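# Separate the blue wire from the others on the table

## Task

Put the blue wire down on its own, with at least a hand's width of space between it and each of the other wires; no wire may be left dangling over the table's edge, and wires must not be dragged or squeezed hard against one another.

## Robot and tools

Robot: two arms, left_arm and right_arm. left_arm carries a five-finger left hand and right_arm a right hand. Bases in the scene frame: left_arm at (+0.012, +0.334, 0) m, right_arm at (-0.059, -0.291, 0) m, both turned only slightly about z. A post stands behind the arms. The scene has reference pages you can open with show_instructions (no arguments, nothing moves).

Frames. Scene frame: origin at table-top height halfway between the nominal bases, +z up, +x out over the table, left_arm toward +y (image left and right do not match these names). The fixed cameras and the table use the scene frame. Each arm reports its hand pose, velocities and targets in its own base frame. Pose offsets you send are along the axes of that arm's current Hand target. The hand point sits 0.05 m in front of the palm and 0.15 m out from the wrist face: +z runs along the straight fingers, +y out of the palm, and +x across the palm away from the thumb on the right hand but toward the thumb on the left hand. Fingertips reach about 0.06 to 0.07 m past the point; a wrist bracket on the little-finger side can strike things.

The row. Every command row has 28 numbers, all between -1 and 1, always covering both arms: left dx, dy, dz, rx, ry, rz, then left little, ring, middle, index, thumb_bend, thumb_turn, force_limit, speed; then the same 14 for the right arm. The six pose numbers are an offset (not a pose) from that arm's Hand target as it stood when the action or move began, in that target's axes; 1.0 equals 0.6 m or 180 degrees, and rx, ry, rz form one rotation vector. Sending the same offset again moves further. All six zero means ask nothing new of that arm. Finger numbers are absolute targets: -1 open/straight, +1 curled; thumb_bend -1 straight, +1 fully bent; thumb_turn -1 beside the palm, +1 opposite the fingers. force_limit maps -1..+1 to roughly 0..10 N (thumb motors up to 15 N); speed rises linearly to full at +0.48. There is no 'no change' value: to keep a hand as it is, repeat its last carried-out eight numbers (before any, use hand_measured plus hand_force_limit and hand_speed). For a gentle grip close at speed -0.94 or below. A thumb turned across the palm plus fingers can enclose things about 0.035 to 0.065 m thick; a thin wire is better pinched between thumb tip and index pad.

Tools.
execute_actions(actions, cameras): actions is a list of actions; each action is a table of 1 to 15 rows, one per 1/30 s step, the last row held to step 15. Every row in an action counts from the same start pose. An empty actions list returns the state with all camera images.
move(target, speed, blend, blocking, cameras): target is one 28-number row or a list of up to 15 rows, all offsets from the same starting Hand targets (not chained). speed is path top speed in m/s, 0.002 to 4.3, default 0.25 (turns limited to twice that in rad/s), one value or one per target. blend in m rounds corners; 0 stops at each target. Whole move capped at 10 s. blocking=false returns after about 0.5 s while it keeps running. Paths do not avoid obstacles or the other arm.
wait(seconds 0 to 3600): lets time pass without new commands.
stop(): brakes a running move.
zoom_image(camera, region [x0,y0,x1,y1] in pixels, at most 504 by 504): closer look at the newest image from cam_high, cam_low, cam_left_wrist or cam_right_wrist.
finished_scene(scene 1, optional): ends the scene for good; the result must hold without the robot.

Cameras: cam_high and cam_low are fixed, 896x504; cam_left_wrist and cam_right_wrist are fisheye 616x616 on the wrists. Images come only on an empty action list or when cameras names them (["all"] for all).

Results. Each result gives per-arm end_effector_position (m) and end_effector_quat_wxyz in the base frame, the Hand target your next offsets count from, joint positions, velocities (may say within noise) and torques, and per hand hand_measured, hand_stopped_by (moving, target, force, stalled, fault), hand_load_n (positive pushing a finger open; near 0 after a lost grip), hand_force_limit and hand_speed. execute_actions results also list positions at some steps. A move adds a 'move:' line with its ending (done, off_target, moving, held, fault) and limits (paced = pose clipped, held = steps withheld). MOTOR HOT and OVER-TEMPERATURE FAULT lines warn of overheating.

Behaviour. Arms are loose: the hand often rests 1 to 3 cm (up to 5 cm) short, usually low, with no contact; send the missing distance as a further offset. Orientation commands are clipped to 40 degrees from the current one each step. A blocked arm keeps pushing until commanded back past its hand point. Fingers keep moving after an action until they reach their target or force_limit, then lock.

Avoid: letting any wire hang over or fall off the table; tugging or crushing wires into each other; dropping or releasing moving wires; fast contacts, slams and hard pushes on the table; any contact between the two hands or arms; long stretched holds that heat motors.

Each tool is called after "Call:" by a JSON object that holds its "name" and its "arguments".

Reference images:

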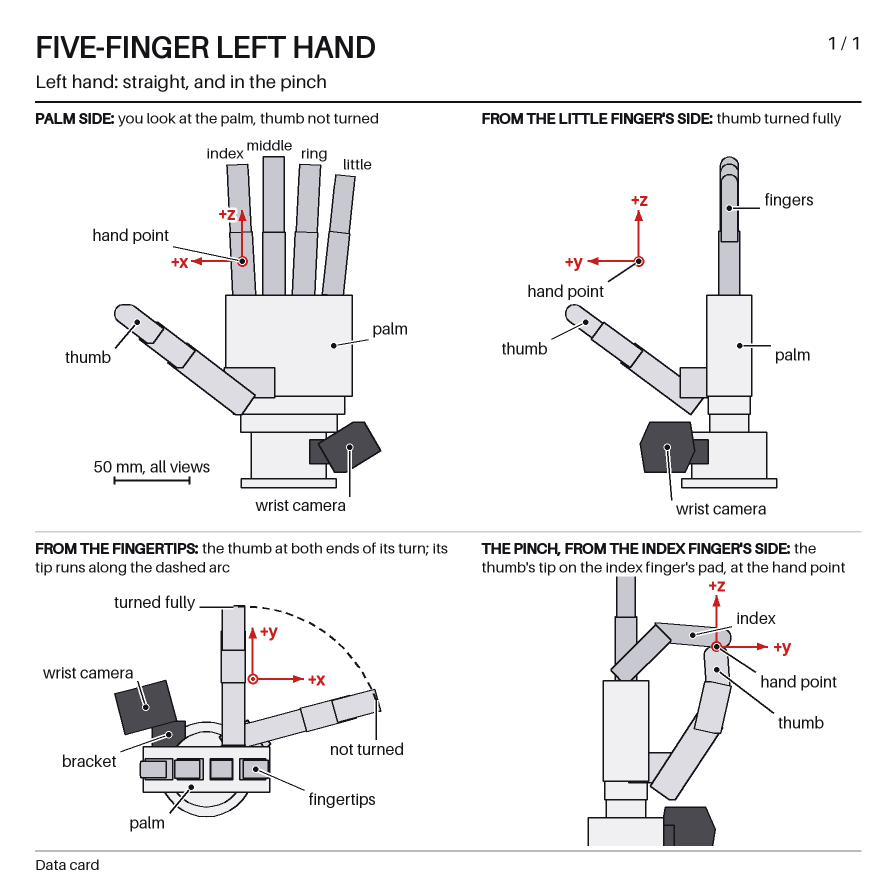

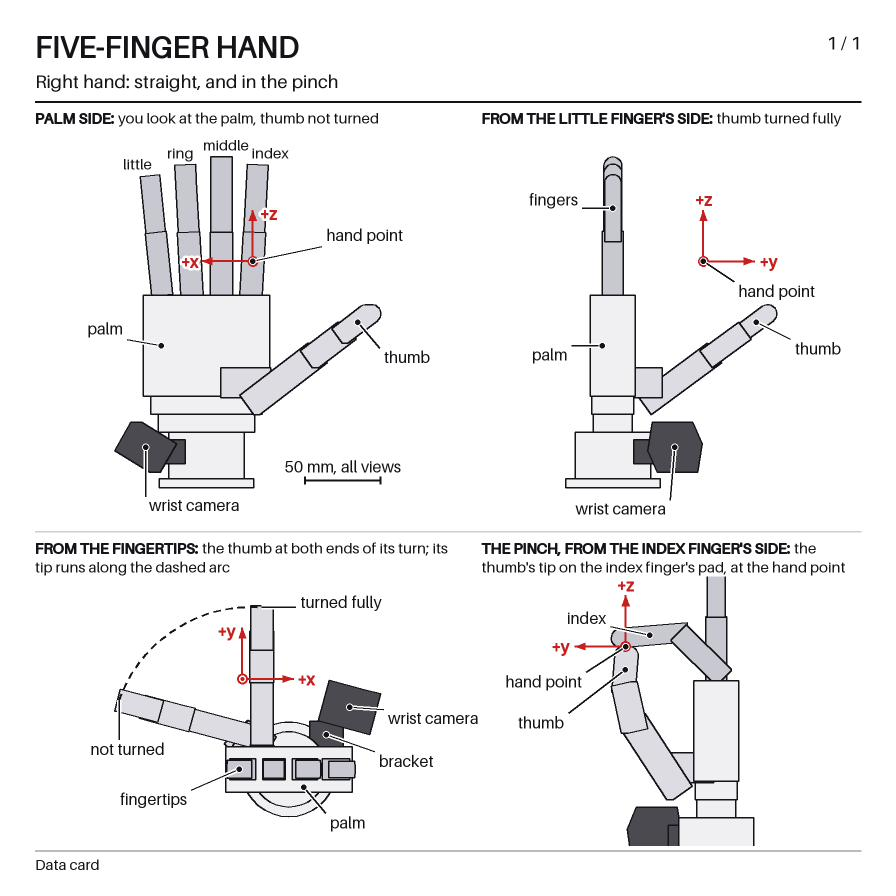

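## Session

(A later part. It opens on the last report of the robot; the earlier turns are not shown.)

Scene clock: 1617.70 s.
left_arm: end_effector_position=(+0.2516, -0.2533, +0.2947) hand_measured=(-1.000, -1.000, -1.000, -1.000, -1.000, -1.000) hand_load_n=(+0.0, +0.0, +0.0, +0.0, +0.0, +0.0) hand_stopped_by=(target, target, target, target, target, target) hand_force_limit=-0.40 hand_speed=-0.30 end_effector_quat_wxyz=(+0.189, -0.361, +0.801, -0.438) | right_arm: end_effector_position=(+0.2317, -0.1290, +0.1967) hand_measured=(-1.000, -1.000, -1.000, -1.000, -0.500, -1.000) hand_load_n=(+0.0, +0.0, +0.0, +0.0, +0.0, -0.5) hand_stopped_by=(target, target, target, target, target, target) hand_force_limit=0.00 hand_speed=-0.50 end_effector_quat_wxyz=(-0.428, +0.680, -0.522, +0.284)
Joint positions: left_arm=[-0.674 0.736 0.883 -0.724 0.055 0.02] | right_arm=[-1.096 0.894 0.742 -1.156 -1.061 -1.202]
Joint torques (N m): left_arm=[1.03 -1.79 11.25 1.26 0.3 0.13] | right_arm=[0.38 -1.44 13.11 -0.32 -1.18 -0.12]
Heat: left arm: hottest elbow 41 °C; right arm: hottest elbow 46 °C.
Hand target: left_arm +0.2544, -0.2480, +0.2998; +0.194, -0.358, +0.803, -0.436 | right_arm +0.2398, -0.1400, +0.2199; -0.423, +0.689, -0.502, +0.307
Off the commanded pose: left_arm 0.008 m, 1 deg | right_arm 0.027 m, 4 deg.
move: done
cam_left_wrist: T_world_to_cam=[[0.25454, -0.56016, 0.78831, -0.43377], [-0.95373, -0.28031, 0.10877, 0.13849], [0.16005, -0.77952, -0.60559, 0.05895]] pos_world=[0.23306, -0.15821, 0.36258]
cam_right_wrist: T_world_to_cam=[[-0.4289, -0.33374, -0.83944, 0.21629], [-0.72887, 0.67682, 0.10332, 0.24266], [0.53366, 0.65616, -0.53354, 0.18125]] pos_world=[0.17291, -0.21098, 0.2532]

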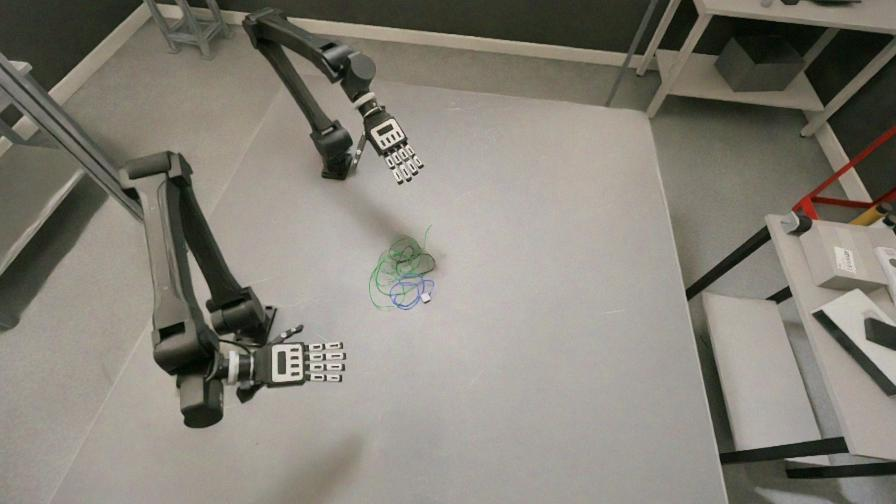

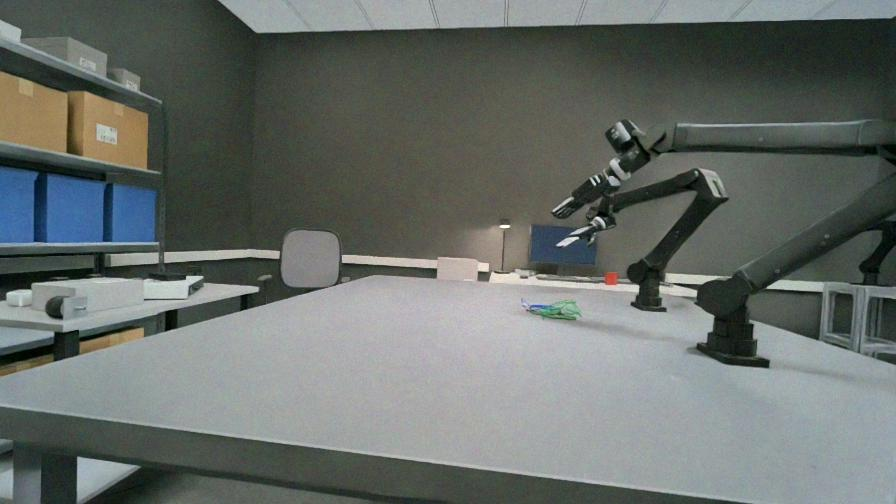

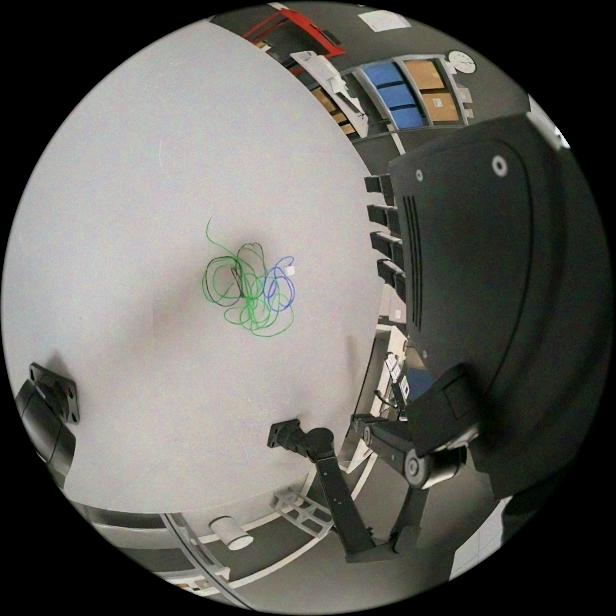

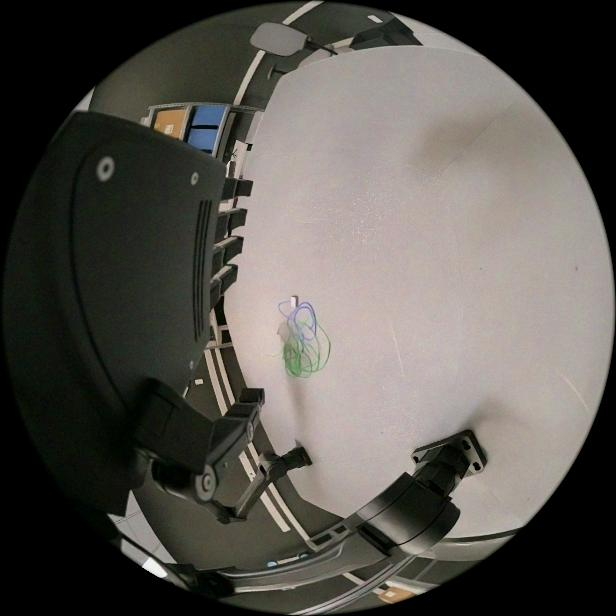

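Call:
{"name": "move", "arguments": {"target": [0,0,0,0,0,0,-1,-1,-1,-1,-1,-1,-0.4,-0.3,-0.3028,-0.0348,0.362,-0.2944,-0.0099,-0.005,1,1,1,-1,-1,-1,0,-0.3], "speed": 0.15, "cameras": ["all"]}}

Call:
{"name": "zoom_image", "arguments": {"camera": "cam_right_wrist", "region": [150, 200, 400, 420]}}

Scene clock: 1641.33 s.
left_arm: end_effector_position=(+0.2516, -0.2533, +0.2947) hand_measured=(-1.000, -1.000, -1.000, -1.000, -1.000, -1.000) hand_load_n=(+0.0, +0.0, +0.0, +0.0, +0.0, +0.0) hand_stopped_by=(target, target, target, target, target, target) hand_force_limit=-0.40 hand_speed=-0.30 end_effector_quat_wxyz=(+0.189, -0.361, +0.801, -0.438) | right_arm: end_effector_position=(+0.3570, +0.0910, +0.1186) hand_measured=(+1.000, +1.000, +1.000, -1.000, -1.000, -1.000) hand_load_n=(+0.0, +0.0, +0.0, -0.5, +0.0, +0.0) hand_stopped_by=(target, target, target, target, target, target) hand_force_limit=0.00 hand_speed=-0.30 end_effector_quat_wxyz=(-0.057, +0.820, -0.569, +0.025)
Joint positions: left_arm=[-0.674 0.736 0.883 -0.724 0.055 0.02] | right_arm=[0.174 1.438 1.109 -1.125 -0.046 -0.18]
Joint torques (N m): left_arm=[0.79 -1.9 11.26 1.31 0.28 0.16] | right_arm=[0.79 -11.11 12.52 -0.53 0.1 0.13]
Heat: left arm: hottest elbow 41 °C; right arm: hottest elbow 46 °C.
Hand target: left_arm +0.2544, -0.2480, +0.2998; +0.194, -0.358, +0.803, -0.436 | right_arm +0.3768, +0.0955, +0.1401; -0.076, +0.814, -0.574, +0.044
Off the commanded pose: left_arm 0.008 m, 1 deg | right_arm 0.030 m, 3 deg.
move: off_target (right_arm)
cam_left_wrist: T_world_to_cam=[[0.25454, -0.56016, 0.78831, -0.43377], [-0.95373, -0.28031, 0.10877, 0.13849], [0.16005, -0.77952, -0.60559, 0.05895]] pos_world=[0.23306, -0.15821, 0.36258]
cam_right_wrist: T_world_to_cam=[[-0.82145, -0.56632, -0.06707, 0.34766], [-0.52978, 0.71429, 0.45729, 0.07671], [-0.21106, 0.41118, -0.88679, 0.25833]] pos_world=[0.38075, 0.03588, 0.21732]

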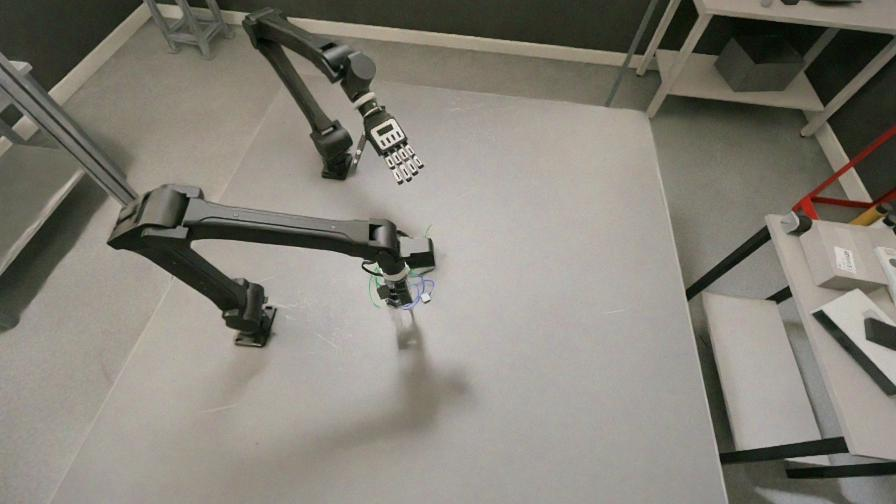

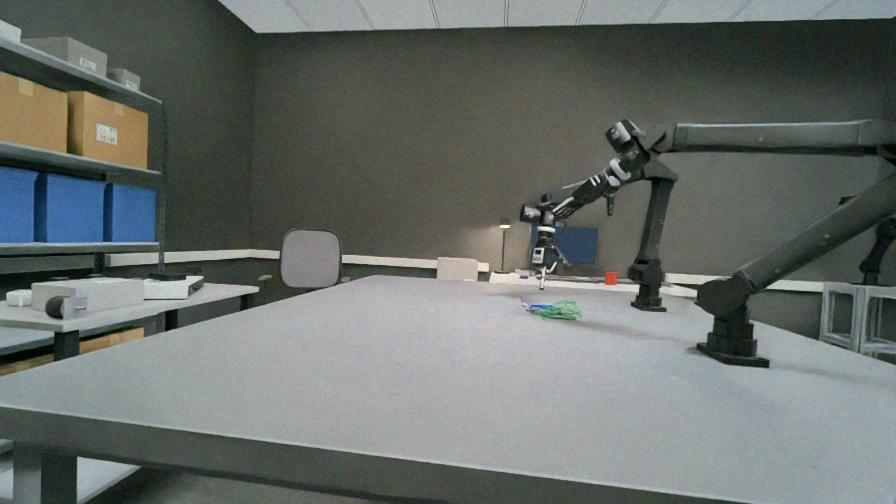

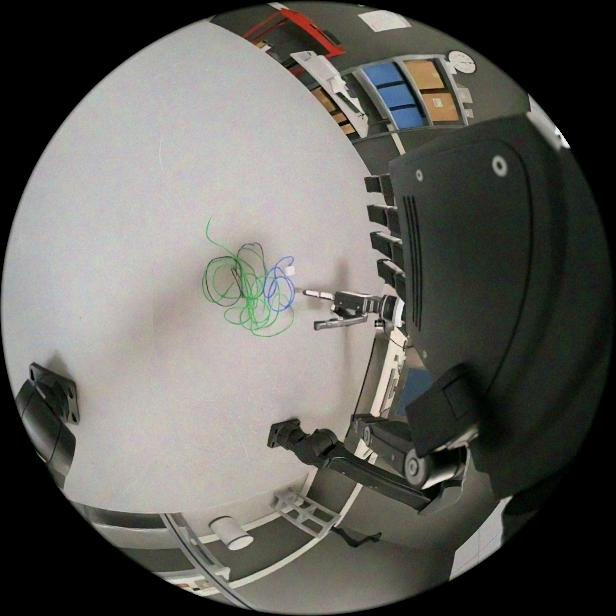

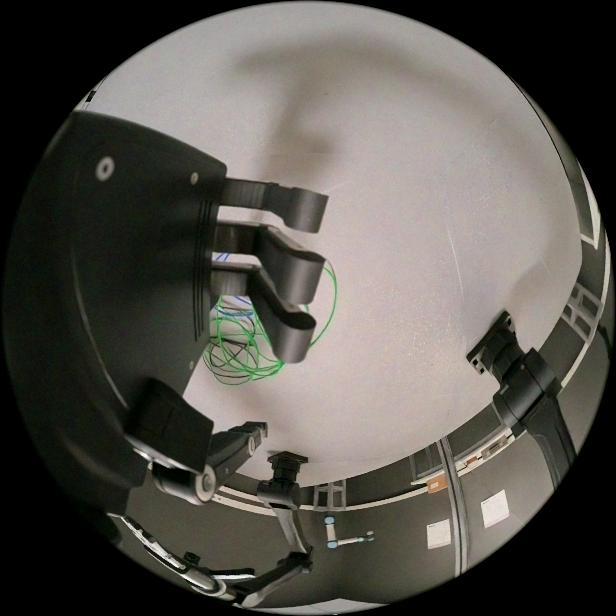

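Scaled by 2.016 from the camera's image (finer frame: 880x880).

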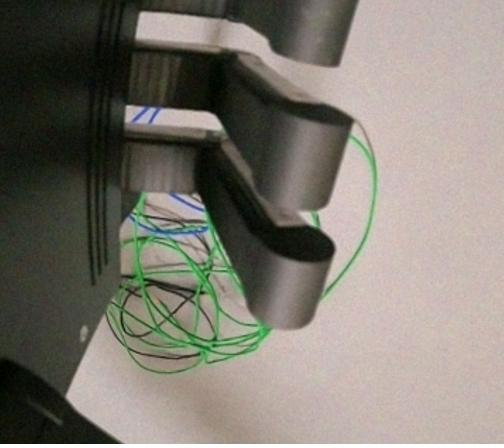

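Call:
{"name": "zoom_image", "arguments": {"camera": "cam_left_wrist", "region": [230, 230, 410, 360]}}

Call:
{"name": "zoom_image", "arguments": {"camera": "cam_low", "region": [490, 190, 610, 330]}}

Scaled by 2.800 from the camera's image (finer frame: 880x880).

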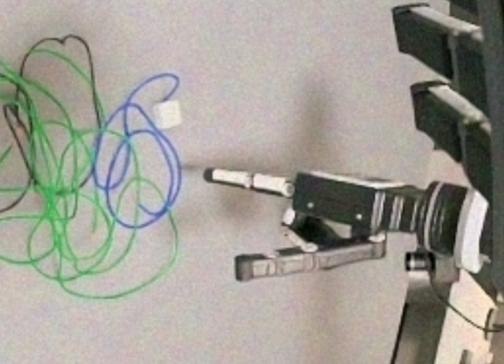

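Scaled by 3.600 from the camera's image (finer frame: 1280x720).

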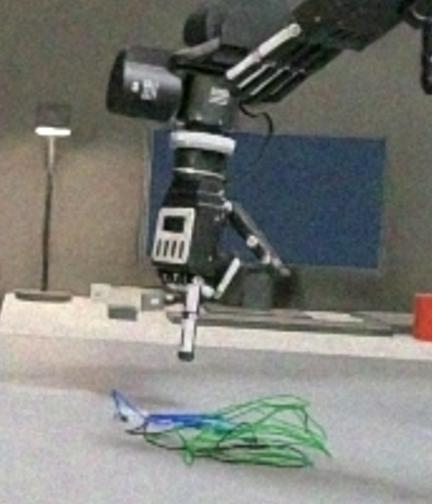

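Call:
{"name": "move", "arguments": {"target": [0,0,0,0,0,0,-1,-1,-1,-1,-1,-1,-0.4,-0.3,0.0162,-0.0057,0.0568,0,0,0,1,1,1,-1,-1,-1,0,-0.3], "speed": 0.1, "cameras": ["cam_left_wrist","cam_low"]}}

Call:
{"name": "zoom_image", "arguments": {"camera": "cam_left_wrist", "region": [230, 230, 350, 350]}}

Call:
{"name": "zoom_image", "arguments": {"camera": "cam_low", "region": [500, 250, 600, 330]}}

Scene clock: 1676.87 s.
left_arm: end_effector_position=(+0.2516, -0.2533, +0.2947) hand_measured=(-1.000, -1.000, -1.000, -1.000, -1.000, -1.000) hand_load_n=(+0.0, +0.0, +0.0, +0.0, +0.0, +0.0) hand_stopped_by=(target, target, target, target, target, target) hand_force_limit=-0.40 hand_speed=-0.30 end_effector_quat_wxyz=(+0.189, -0.361, +0.801, -0.438) | right_arm: end_effector_position=(+0.3709, +0.0923, +0.0973) hand_measured=(+1.000, +1.000, +1.000, -1.000, -1.000, -1.000) hand_load_n=(+0.0, +0.0, +0.0, +0.0, +0.0, -0.5) hand_stopped_by=(target, target, target, target, target, target) hand_force_limit=0.00 hand_speed=-0.30 end_effector_quat_wxyz=(-0.057, +0.819, -0.571, +0.025)
Joint positions: left_arm=[-0.674 0.736 0.883 -0.724 0.055 0.02] | right_arm=[0.171 1.493 1.109 -1.07 -0.046 -0.18]
Joint torques (N m): left_arm=[1.03 -1.73 11.26 1.18 0.28 0.16] | right_arm=[-0.26 -11.75 9.84 0.66 0.01 -0.07]
Heat: left arm: hottest elbow 41 °C; right arm: hottest elbow 44 °C.
Hand target: left_arm +0.2544, -0.2480, +0.2998; +0.194, -0.358, +0.803, -0.436 | right_arm +0.3886, +0.0900, +0.1070; -0.076, +0.814, -0.574, +0.044
Off the commanded pose: left_arm 0.008 m, 1 deg | right_arm 0.020 m, 3 deg.
move: off_target (right_arm)
cam_left_wrist: T_world_to_cam=[[0.25454, -0.56016, 0.78831, -0.43377], [-0.95373, -0.28031, 0.10877, 0.13849], [0.16005, -0.77952, -0.60559, 0.05895]] pos_world=[0.23306, -0.15821, 0.36258]
Images, in order (width x height): cam_low 896x504, cam_left_wrist 616x616.

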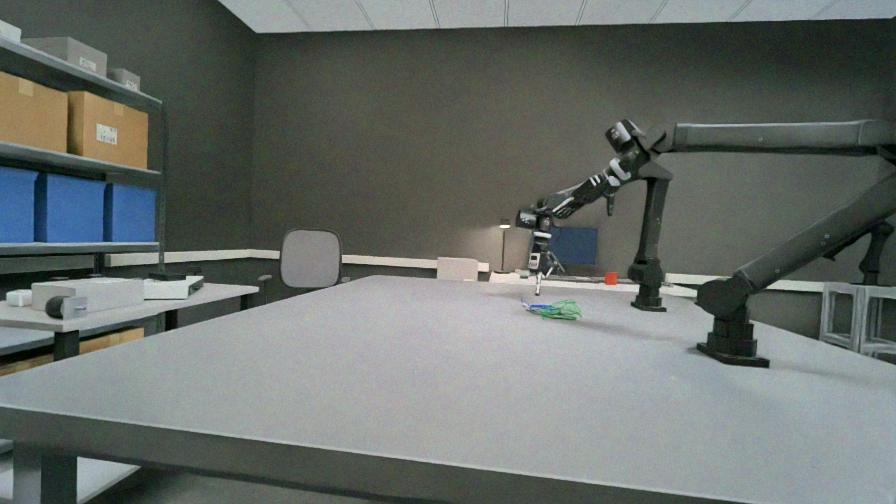

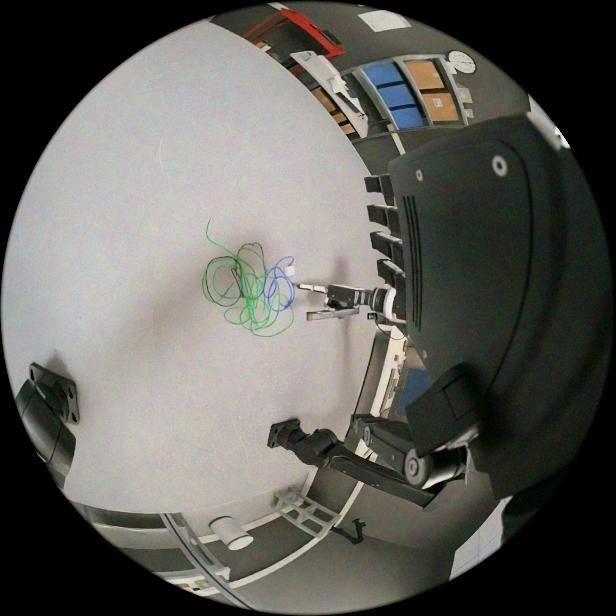

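Scaled by 4.200 from the camera's image (finer frame: 880x880).

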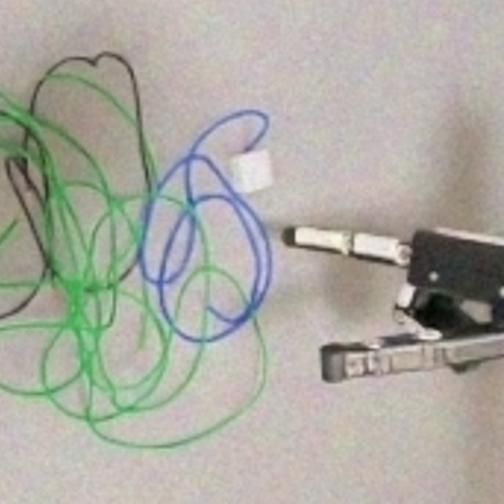

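Scaled by 5.040 from the camera's image (finer frame: 1280x720).

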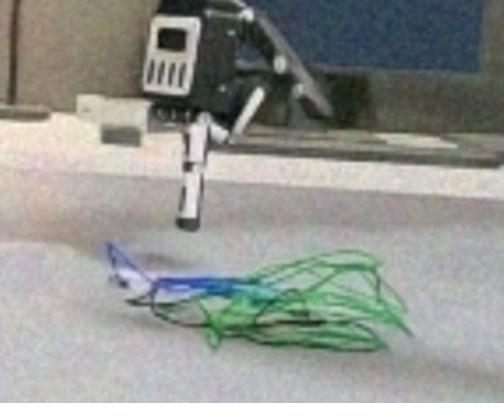

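Call:
{"name": "move", "arguments": {"target": [0,0,0,0,0,0,-1,-1,-1,-1,-1,-1,-0.4,-0.3,-0.0052,0.0077,0.0443,0,0,0,1,1,1,-1,-1,-1,0,-0.3], "speed": 0.06, "cameras": ["cam_left_wrist","cam_low"]}}

Call:
{"name": "zoom_image", "arguments": {"camera": "cam_left_wrist", "region": [230, 230, 350, 350]}}

Call:
{"name": "zoom_image", "arguments": {"camera": "cam_low", "region": [500, 250, 600, 330]}}

Scene clock: 1694.67 s.
left_arm: end_effector_position=(+0.2516, -0.2533, +0.2947) hand_measured=(-1.000, -1.000, -1.000, -1.000, -1.000, -1.000) hand_load_n=(+0.0, +0.0, +0.0, -0.5, +0.0, +0.0) hand_stopped_by=(target, target, target, target, target, target) hand_force_limit=-0.40 hand_speed=-0.30 end_effector_quat_wxyz=(+0.189, -0.361, +0.801, -0.438) | right_arm: end_effector_position=(+0.3815, +0.0941, +0.0809) hand_measured=(+1.000, +1.000, +1.000, -1.000, -1.000, -1.000) hand_load_n=(+0.0, +0.0, +0.0, +0.0, +0.0, +0.0) hand_stopped_by=(target, target, target, target, target, target) hand_force_limit=0.00 hand_speed=-0.30 end_effector_quat_wxyz=(-0.068, +0.818, -0.570, +0.037)
Joint positions: left_arm=[-0.674 0.736 0.883 -0.724 0.055 0.02] | right_arm=[0.171 1.515 1.089 -0.996 -0.046 -0.18]
Joint torques (N m): left_arm=[0.91 -2.02 11.3 1.14 0.27 0.15] | right_arm=[0.38 -11.63 7.54 0.73 0.06 0.03]
Heat: left arm: hottest elbow 41 °C; right arm: hottest elbow 43 °C.
Hand target: left_arm +0.2544, -0.2480, +0.2998; +0.194, -0.358, +0.803, -0.436 | right_arm +0.3875, +0.0934, +0.0801; -0.076, +0.814, -0.574, +0.044
Off the commanded pose: left_arm 0.008 m, 1 deg | right_arm 0.006 m, 1 deg.
move: done
cam_left_wrist: T_world_to_cam=[[0.25454, -0.56016, 0.78831, -0.43377], [-0.95373, -0.28031, 0.10877, 0.13849], [0.16005, -0.77952, -0.60559, 0.05895]] pos_world=[0.23306, -0.15821, 0.36258]
Images, in order (width x height): cam_low 896x504, cam_left_wrist 616x616.

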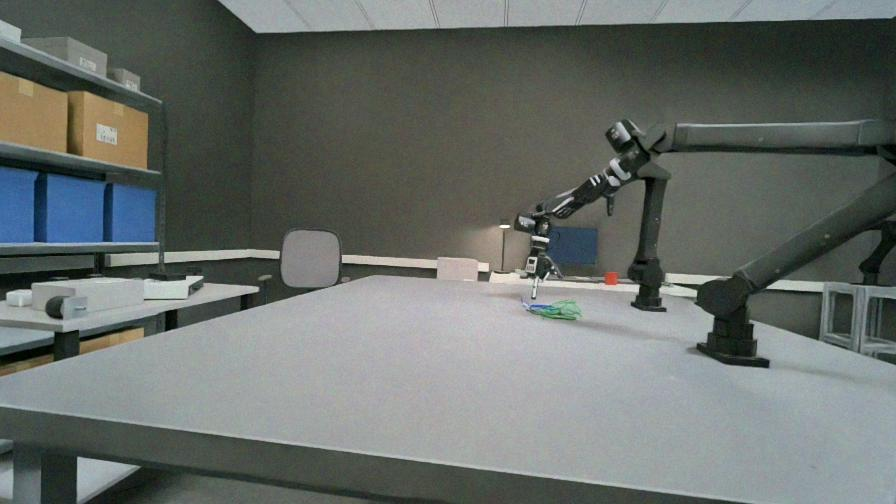

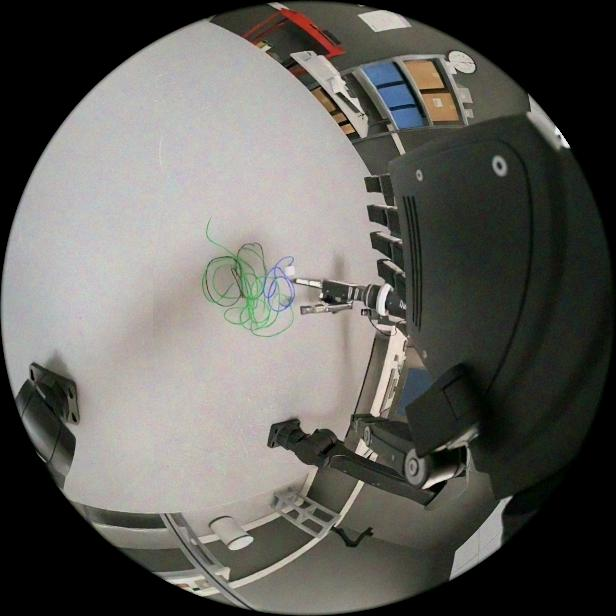

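Scaled by 4.200 from the camera's image (finer frame: 880x880).

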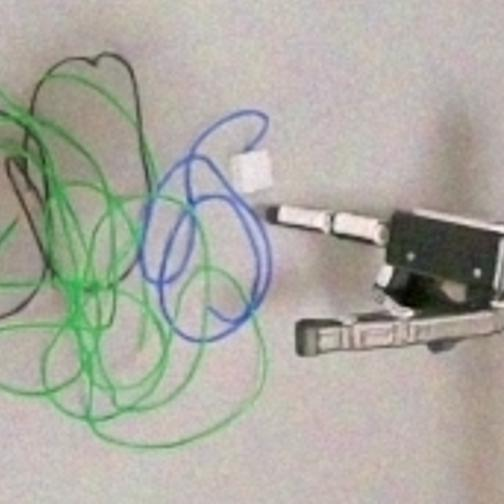

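Scaled by 5.040 from the camera's image (finer frame: 1280x720).

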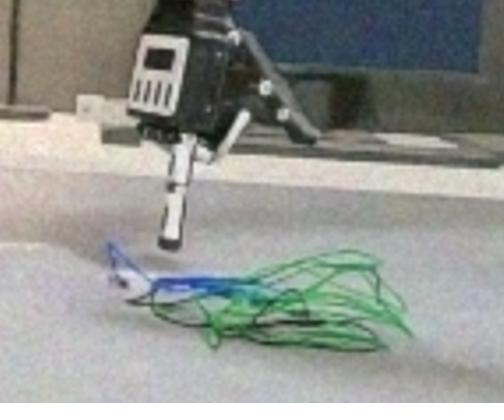

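Call:
{"name": "move", "arguments": {"target": [0,0,0,0,0,0,-1,-1,-1,-1,-1,-1,-0.4,-0.3,-0.0127,0.0217,0.0063,0,0,0,1,1,1,-1,-1,-1,0,-0.3], "speed": 0.06, "cameras": ["cam_left_wrist","cam_low"]}}

Call:
{"name": "zoom_image", "arguments": {"camera": "cam_left_wrist", "region": [230, 230, 350, 350]}}

Call:
{"name": "zoom_image", "arguments": {"camera": "cam_low", "region": [500, 250, 600, 330]}}

Scene clock: 1709.27 s.
left_arm: end_effector_position=(+0.2516, -0.2533, +0.2947) hand_measured=(-1.000, -1.000, -1.000, -1.000, -1.000, -1.000) hand_load_n=(+0.0, +0.0, +0.0, +0.0, +0.0, +0.0) hand_stopped_by=(target, target, target, target, target, target) hand_force_limit=-0.40 hand_speed=-0.30 end_effector_quat_wxyz=(+0.189, -0.361, +0.801, -0.438) | right_arm: end_effector_position=(+0.3672, +0.0918, +0.0680) hand_measured=(+1.000, +1.000, +1.000, -1.000, -1.000, -1.000) hand_load_n=(+0.0, +0.0, +0.0, +0.0, +0.0, +0.0) hand_stopped_by=(target, target, target, target, target, target) hand_force_limit=0.00 hand_speed=-0.30 end_effector_quat_wxyz=(-0.062, +0.818, -0.572, +0.030)
Joint positions: left_arm=[-0.674 0.736 0.883 -0.724 0.055 0.02] | right_arm=[0.171 1.507 1.042 -0.975 -0.046 -0.177]
Joint torques (N m): left_arm=[1.03 -1.9 11.34 1.22 0.27 0.17] | right_arm=[1.08 -12.86 7.51 0.68 0.11 0.13]
Heat: left arm: hottest elbow 41 °C; right arm: hottest elbow 42 °C.
Hand target: left_arm +0.2544, -0.2480, +0.2998; +0.194, -0.358, +0.803, -0.436 | right_arm +0.3735, +0.0966, +0.0742; -0.076, +0.814, -0.574, +0.044
Off the commanded pose: left_arm 0.008 m, 1 deg | right_arm 0.010 m, 2 deg.
move: done
cam_left_wrist: T_world_to_cam=[[0.25454, -0.56016, 0.78831, -0.43377], [-0.95373, -0.28031, 0.10877, 0.13849], [0.16005, -0.77952, -0.60559, 0.05895]] pos_world=[0.23306, -0.15821, 0.36258]
Images, in order (width x height): cam_low 896x504, cam_left_wrist 616x616.

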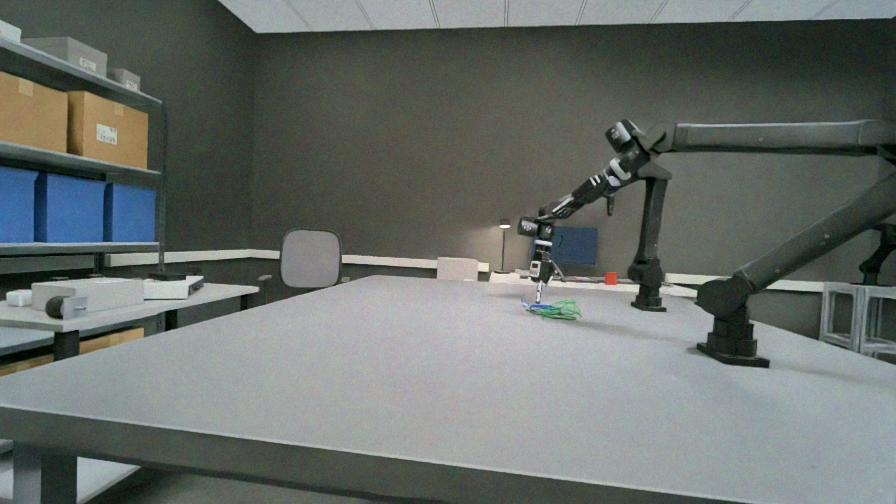

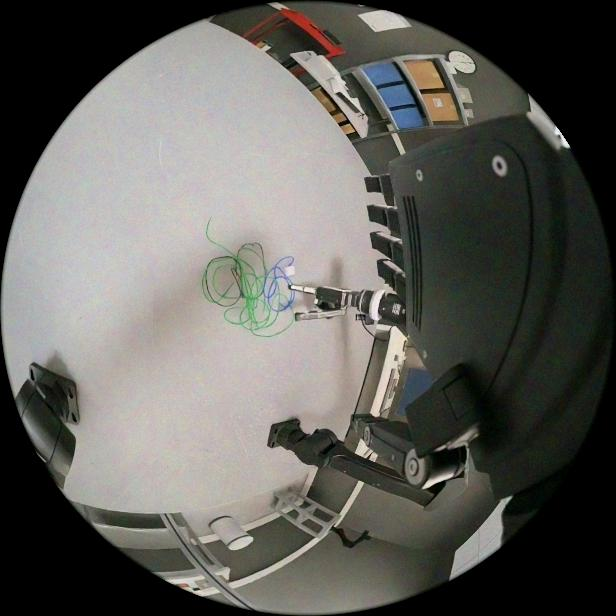

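Scaled by 4.200 from the camera's image (finer frame: 880x880).

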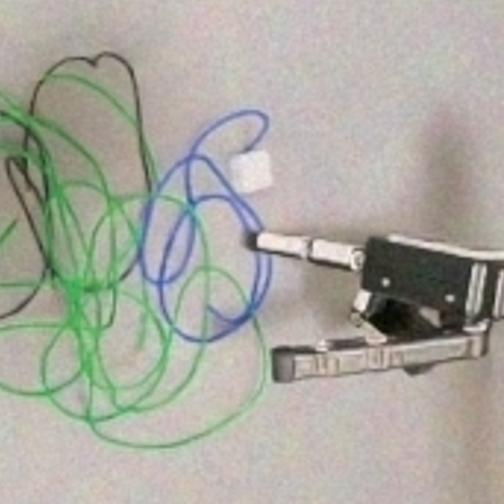

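Scaled by 5.040 from the camera's image (finer frame: 1280x720).

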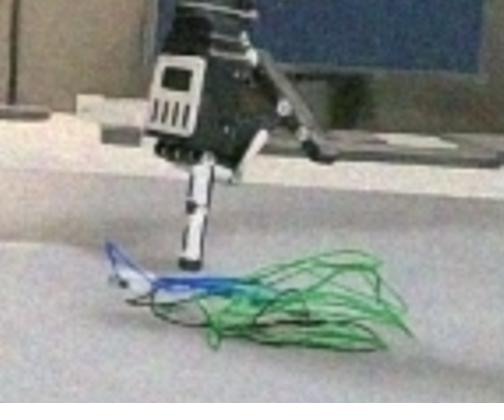

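Call:
{"name": "wait", "arguments": {"seconds": 0.2, "cameras": ["cam_high","cam_right_wrist"]}}

Call:
{"name": "zoom_image", "arguments": {"camera": "cam_high", "region": [360, 230, 460, 330]}}

Call:
{"name": "zoom_image", "arguments": {"camera": "cam_right_wrist", "region": [180, 180, 360, 420]}}

Scene clock: 1728.43 s.
left_arm: end_effector_position=(+0.2516, -0.2533, +0.2947) hand_measured=(-1.000, -1.000, -1.000, -1.000, -1.000, -1.000) hand_load_n=(+0.0, +0.0, +0.0, +0.0, +0.0, -0.5) hand_stopped_by=(target, target, target, target, target, target) hand_force_limit=-0.40 hand_speed=-0.30 end_effector_quat_wxyz=(+0.189, -0.361, +0.801, -0.438) | right_arm: end_effector_position=(+0.3672, +0.0918, +0.0680) hand_measured=(+1.000, +1.000, +1.000, -1.000, -1.000, -1.000) hand_load_n=(+0.0, +0.0, +0.0, +0.0, +0.0, -0.5) hand_stopped_by=(target, target, target, target, target, target) hand_force_limit=0.00 hand_speed=-0.30 end_effector_quat_wxyz=(-0.062, +0.818, -0.572, +0.030)
Joint positions: left_arm=[-0.674 0.736 0.883 -0.724 0.055 0.02] | right_arm=[0.171 1.507 1.042 -0.975 -0.046 -0.177]
Joint torques (N m): left_arm=[1.03 -1.79 11.23 1.17 0.27 0.16] | right_arm=[1.08 -12.86 7.5 0.69 0.12 0.13]
Motor temperatures (°C): left_arm=[28 34 41 26 27 28] | right_arm=[29 29 41 27 27 27]
Heat: left arm: hottest elbow 41 °C; right arm: hottest elbow 41 °C.
Hand target: left_arm +0.2544, -0.2480, +0.2998; +0.194, -0.358, +0.803, -0.436 | right_arm +0.3735, +0.0966, +0.0742; -0.076, +0.814, -0.574, +0.044
Off the commanded pose: left_arm 0.008 m, 1 deg | right_arm 0.010 m, 2 deg.
wait: 0.20 s; at rest from the start
cam_right_wrist: T_world_to_cam=[[-0.82389, -0.56112, -0.07966, 0.35434], [-0.53154, 0.71628, 0.45212, 0.10544], [-0.19664, 0.41484, -0.88839, 0.20976]] pos_world=[0.38923, 0.03628, 0.1669]

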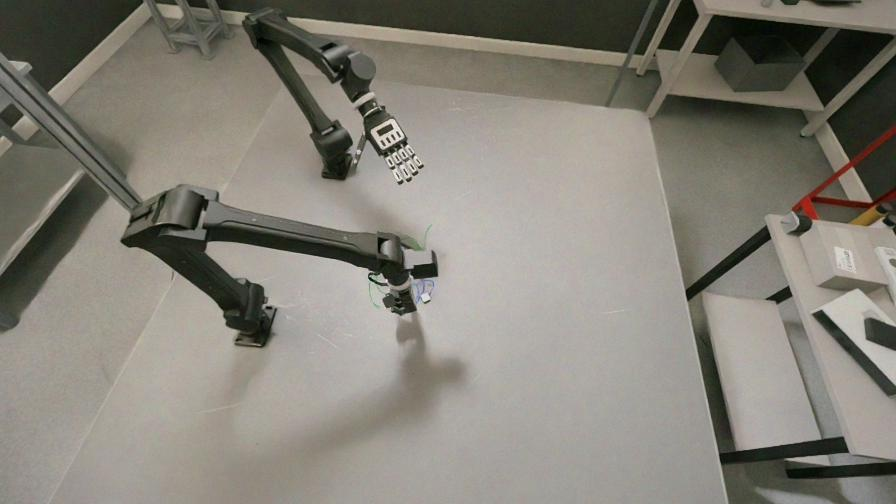

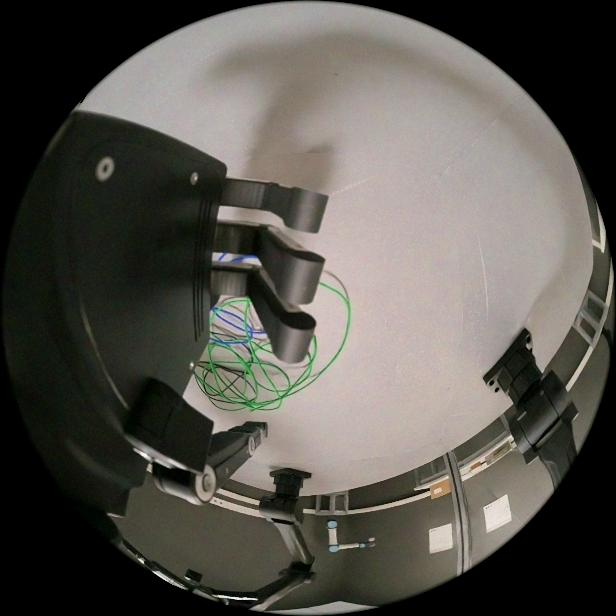

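Scaled by 5.040 from the camera's image (finer frame: 1280x720).

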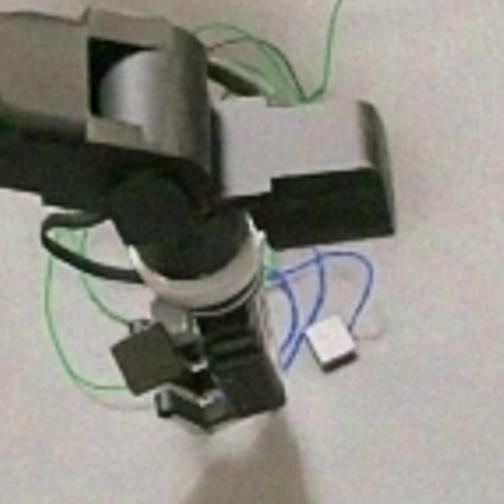

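Scaled by 2.100 from the camera's image (finer frame: 880x880).

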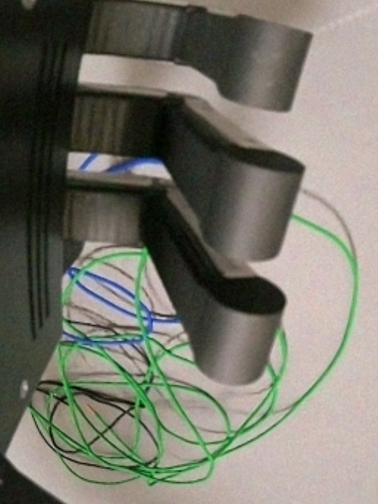

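Call:
{"name": "move", "arguments": {"target": [[0,0,0,0,0,0,-1,-1,-1,-1,-1,-1,-0.4,-0.3,0,-0.0035,-0.0197,0,0,0,1,1,1,-1,-1,-1,0,-0.3],[0,0,0,0,0,0,-1,-1,-1,-1,-1,-1,-0.4,-0.3,-0.025,-0.0125,-0.0182,0,0,0,1,1,1,-1,-1,-1,0,-0.3]], "speed": 0.06, "cameras": ["cam_left_wrist","cam_low"]}}

Call:
{"name": "zoom_image", "arguments": {"camera": "cam_left_wrist", "region": [230, 230, 350, 350]}}

Call:
{"name": "zoom_image", "arguments": {"camera": "cam_low", "region": [500, 250, 600, 330]}}

Scene clock: 1747.43 s.
left_arm: end_effector_position=(+0.2516, -0.2533, +0.2947) hand_measured=(-1.000, -1.000, -1.000, -1.000, -1.000, -1.000) hand_load_n=(+0.0, +0.0, +0.0, +0.0, +0.0, +0.0) hand_stopped_by=(target, target, target, target, target, target) hand_force_limit=-0.40 hand_speed=-0.30 end_effector_quat_wxyz=(+0.189, -0.361, +0.801, -0.438) | right_arm: end_effector_position=(+0.3631, +0.1090, +0.0741) hand_measured=(+1.000, +1.000, +1.000, -1.000, -1.000, -1.000) hand_load_n=(+0.0, +0.0, +0.0, +0.0, +0.0, +0.0) hand_stopped_by=(target, target, target, target, target, target) hand_force_limit=0.00 hand_speed=-0.30 end_effector_quat_wxyz=(-0.065, +0.819, -0.568, +0.035)
Joint positions: left_arm=[-0.674 0.736 0.883 -0.724 0.055 0.02] | right_arm=[0.215 1.49 1.042 -0.979 -0.038 -0.14]
Joint torques (N m): left_arm=[1.26 -2.2 11.3 1.17 0.26 0.19] | right_arm=[0.91 -11.81 9.89 -0.46 0.1 0.12]
Heat: left arm: hottest elbow 41 °C; right arm: hottest elbow 40 °C.
Hand target: left_arm +0.2544, -0.2480, +0.2998; +0.194, -0.358, +0.803, -0.436 | right_arm +0.3736, +0.1124, +0.0865; -0.076, +0.814, -0.574, +0.044
Off the commanded pose: left_arm 0.008 m, 1 deg | right_arm 0.017 m, 2 deg.
move: off_target (right_arm)
cam_left_wrist: T_world_to_cam=[[0.25454, -0.56016, 0.78831, -0.43377], [-0.95373, -0.28031, 0.10877, 0.13849], [0.16005, -0.77952, -0.60559, 0.05895]] pos_world=[0.23306, -0.15821, 0.36258]
Images, in order (width x height): cam_low 896x504, cam_left_wrist 616x616.

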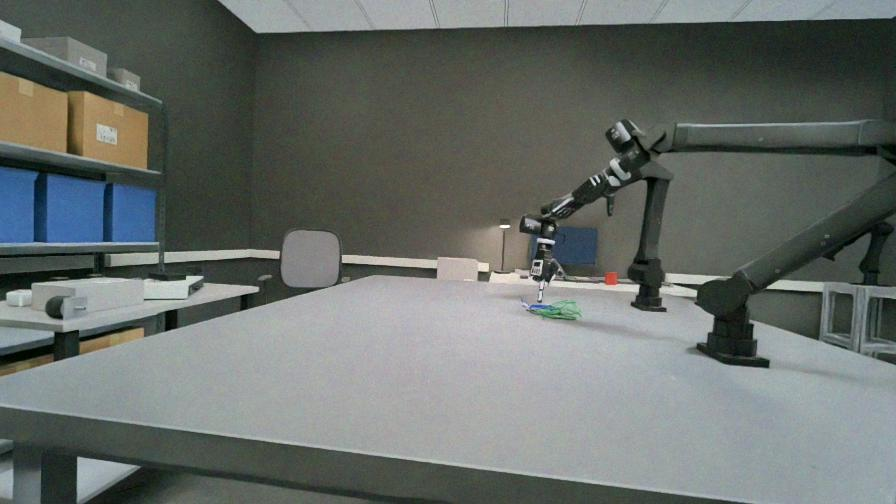

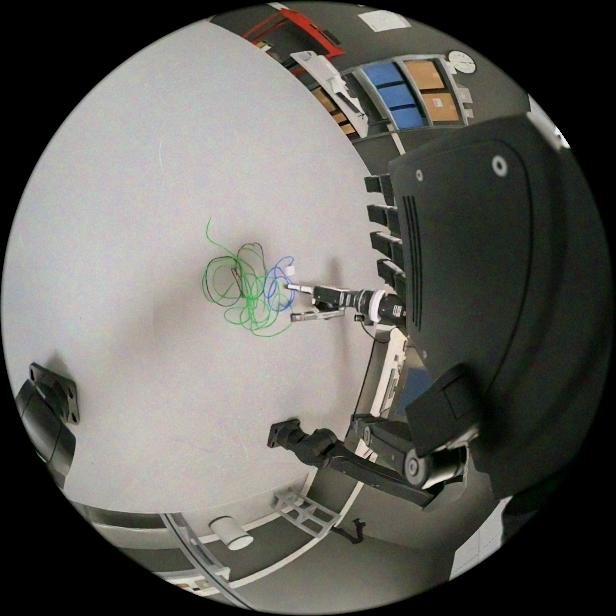

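Scaled by 4.200 from the camera's image (finer frame: 880x880).

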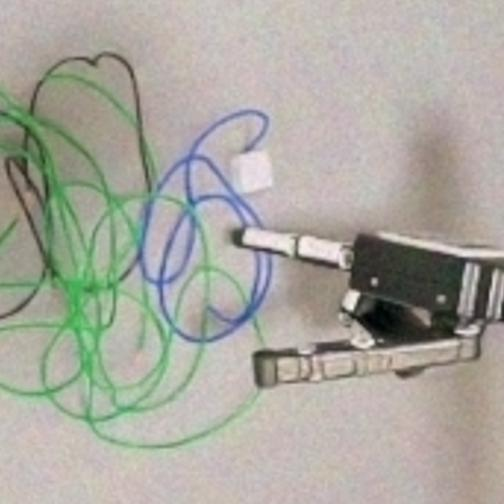

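Scaled by 5.040 from the camera's image (finer frame: 1280x720).

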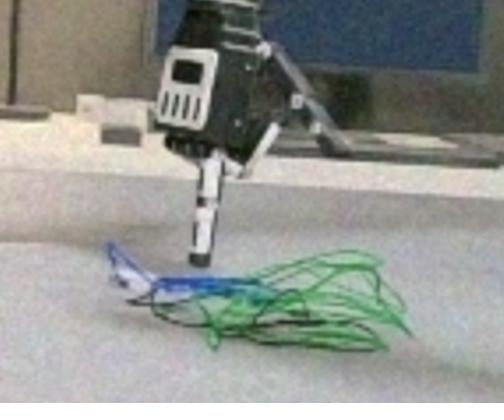

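Call:
{"name": "move", "arguments": {"target": [0,0,0,0,0,0,-1,-1,-1,-1,-1,-1,-0.4,-0.3,0.0251,0.009,-0.0016,0,0,0,1,1,1,-1,-1,-1,0,-0.3], "speed": 0.06, "cameras": ["cam_left_wrist"]}}

Call:
{"name": "zoom_image", "arguments": {"camera": "cam_left_wrist", "region": [230, 230, 350, 350]}}

Scene clock: 1782.37 s.
left_arm: end_effector_position=(+0.2516, -0.2533, +0.2947) hand_measured=(-1.000, -1.000, -1.000, -1.000, -1.000, -1.000) hand_load_n=(+0.0, +0.0, +0.0, +0.0, +0.0, +0.0) hand_stopped_by=(target, target, target, target, target, target) hand_force_limit=-0.40 hand_speed=-0.30 end_effector_quat_wxyz=(+0.189, -0.361, +0.801, -0.438) | right_arm: end_effector_position=(+0.3668, +0.0953, +0.0741) hand_measured=(+1.000, +1.000, +1.000, -1.000, -1.000, -1.000) hand_load_n=(+0.0, +0.0, +0.5, +0.0, -0.5, +0.0) hand_stopped_by=(target, target, target, target, target, target) hand_force_limit=0.00 hand_speed=-0.30 end_effector_quat_wxyz=(-0.064, +0.810, -0.581, +0.036)
Joint positions: left_arm=[-0.674 0.736 0.883 -0.724 0.055 0.02] | right_arm=[0.178 1.49 1.042 -0.979 -0.038 -0.145]
Joint torques (N m): left_arm=[1.03 -1.38 11.26 1.28 0.26 0.14] | right_arm=[-0.09 -12.45 9.18 -0.47 -0.14 -0.13]
Heat: left arm: hottest elbow 41 °C; right arm: hottest elbow 40 °C.
Hand target: left_arm +0.2544, -0.2480, +0.2998; +0.194, -0.358, +0.803, -0.436 | right_arm +0.3736, +0.0963, +0.0863; -0.076, +0.814, -0.574, +0.044
Off the commanded pose: left_arm 0.008 m, 1 deg | right_arm 0.014 m, 2 deg.
move: off_target (right_arm)
cam_left_wrist: T_world_to_cam=[[0.25454, -0.56016, 0.78831, -0.43377], [-0.95373, -0.28031, 0.10877, 0.13849], [0.16005, -0.77952, -0.60559, 0.05895]] pos_world=[0.23306, -0.15821, 0.36258]

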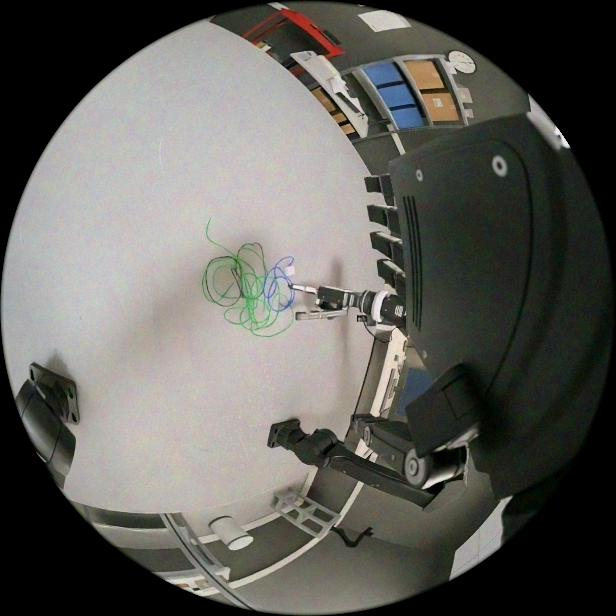

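Scaled by 4.200 from the camera's image (finer frame: 880x880).

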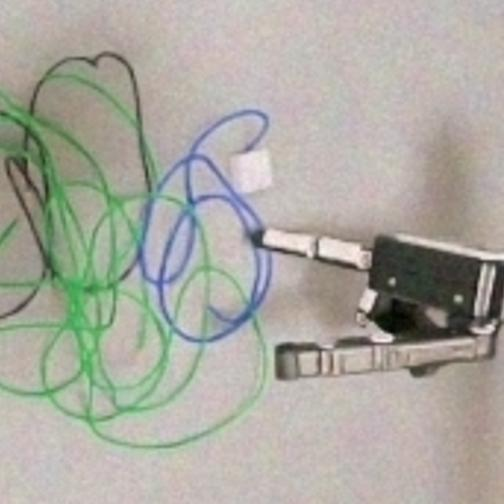

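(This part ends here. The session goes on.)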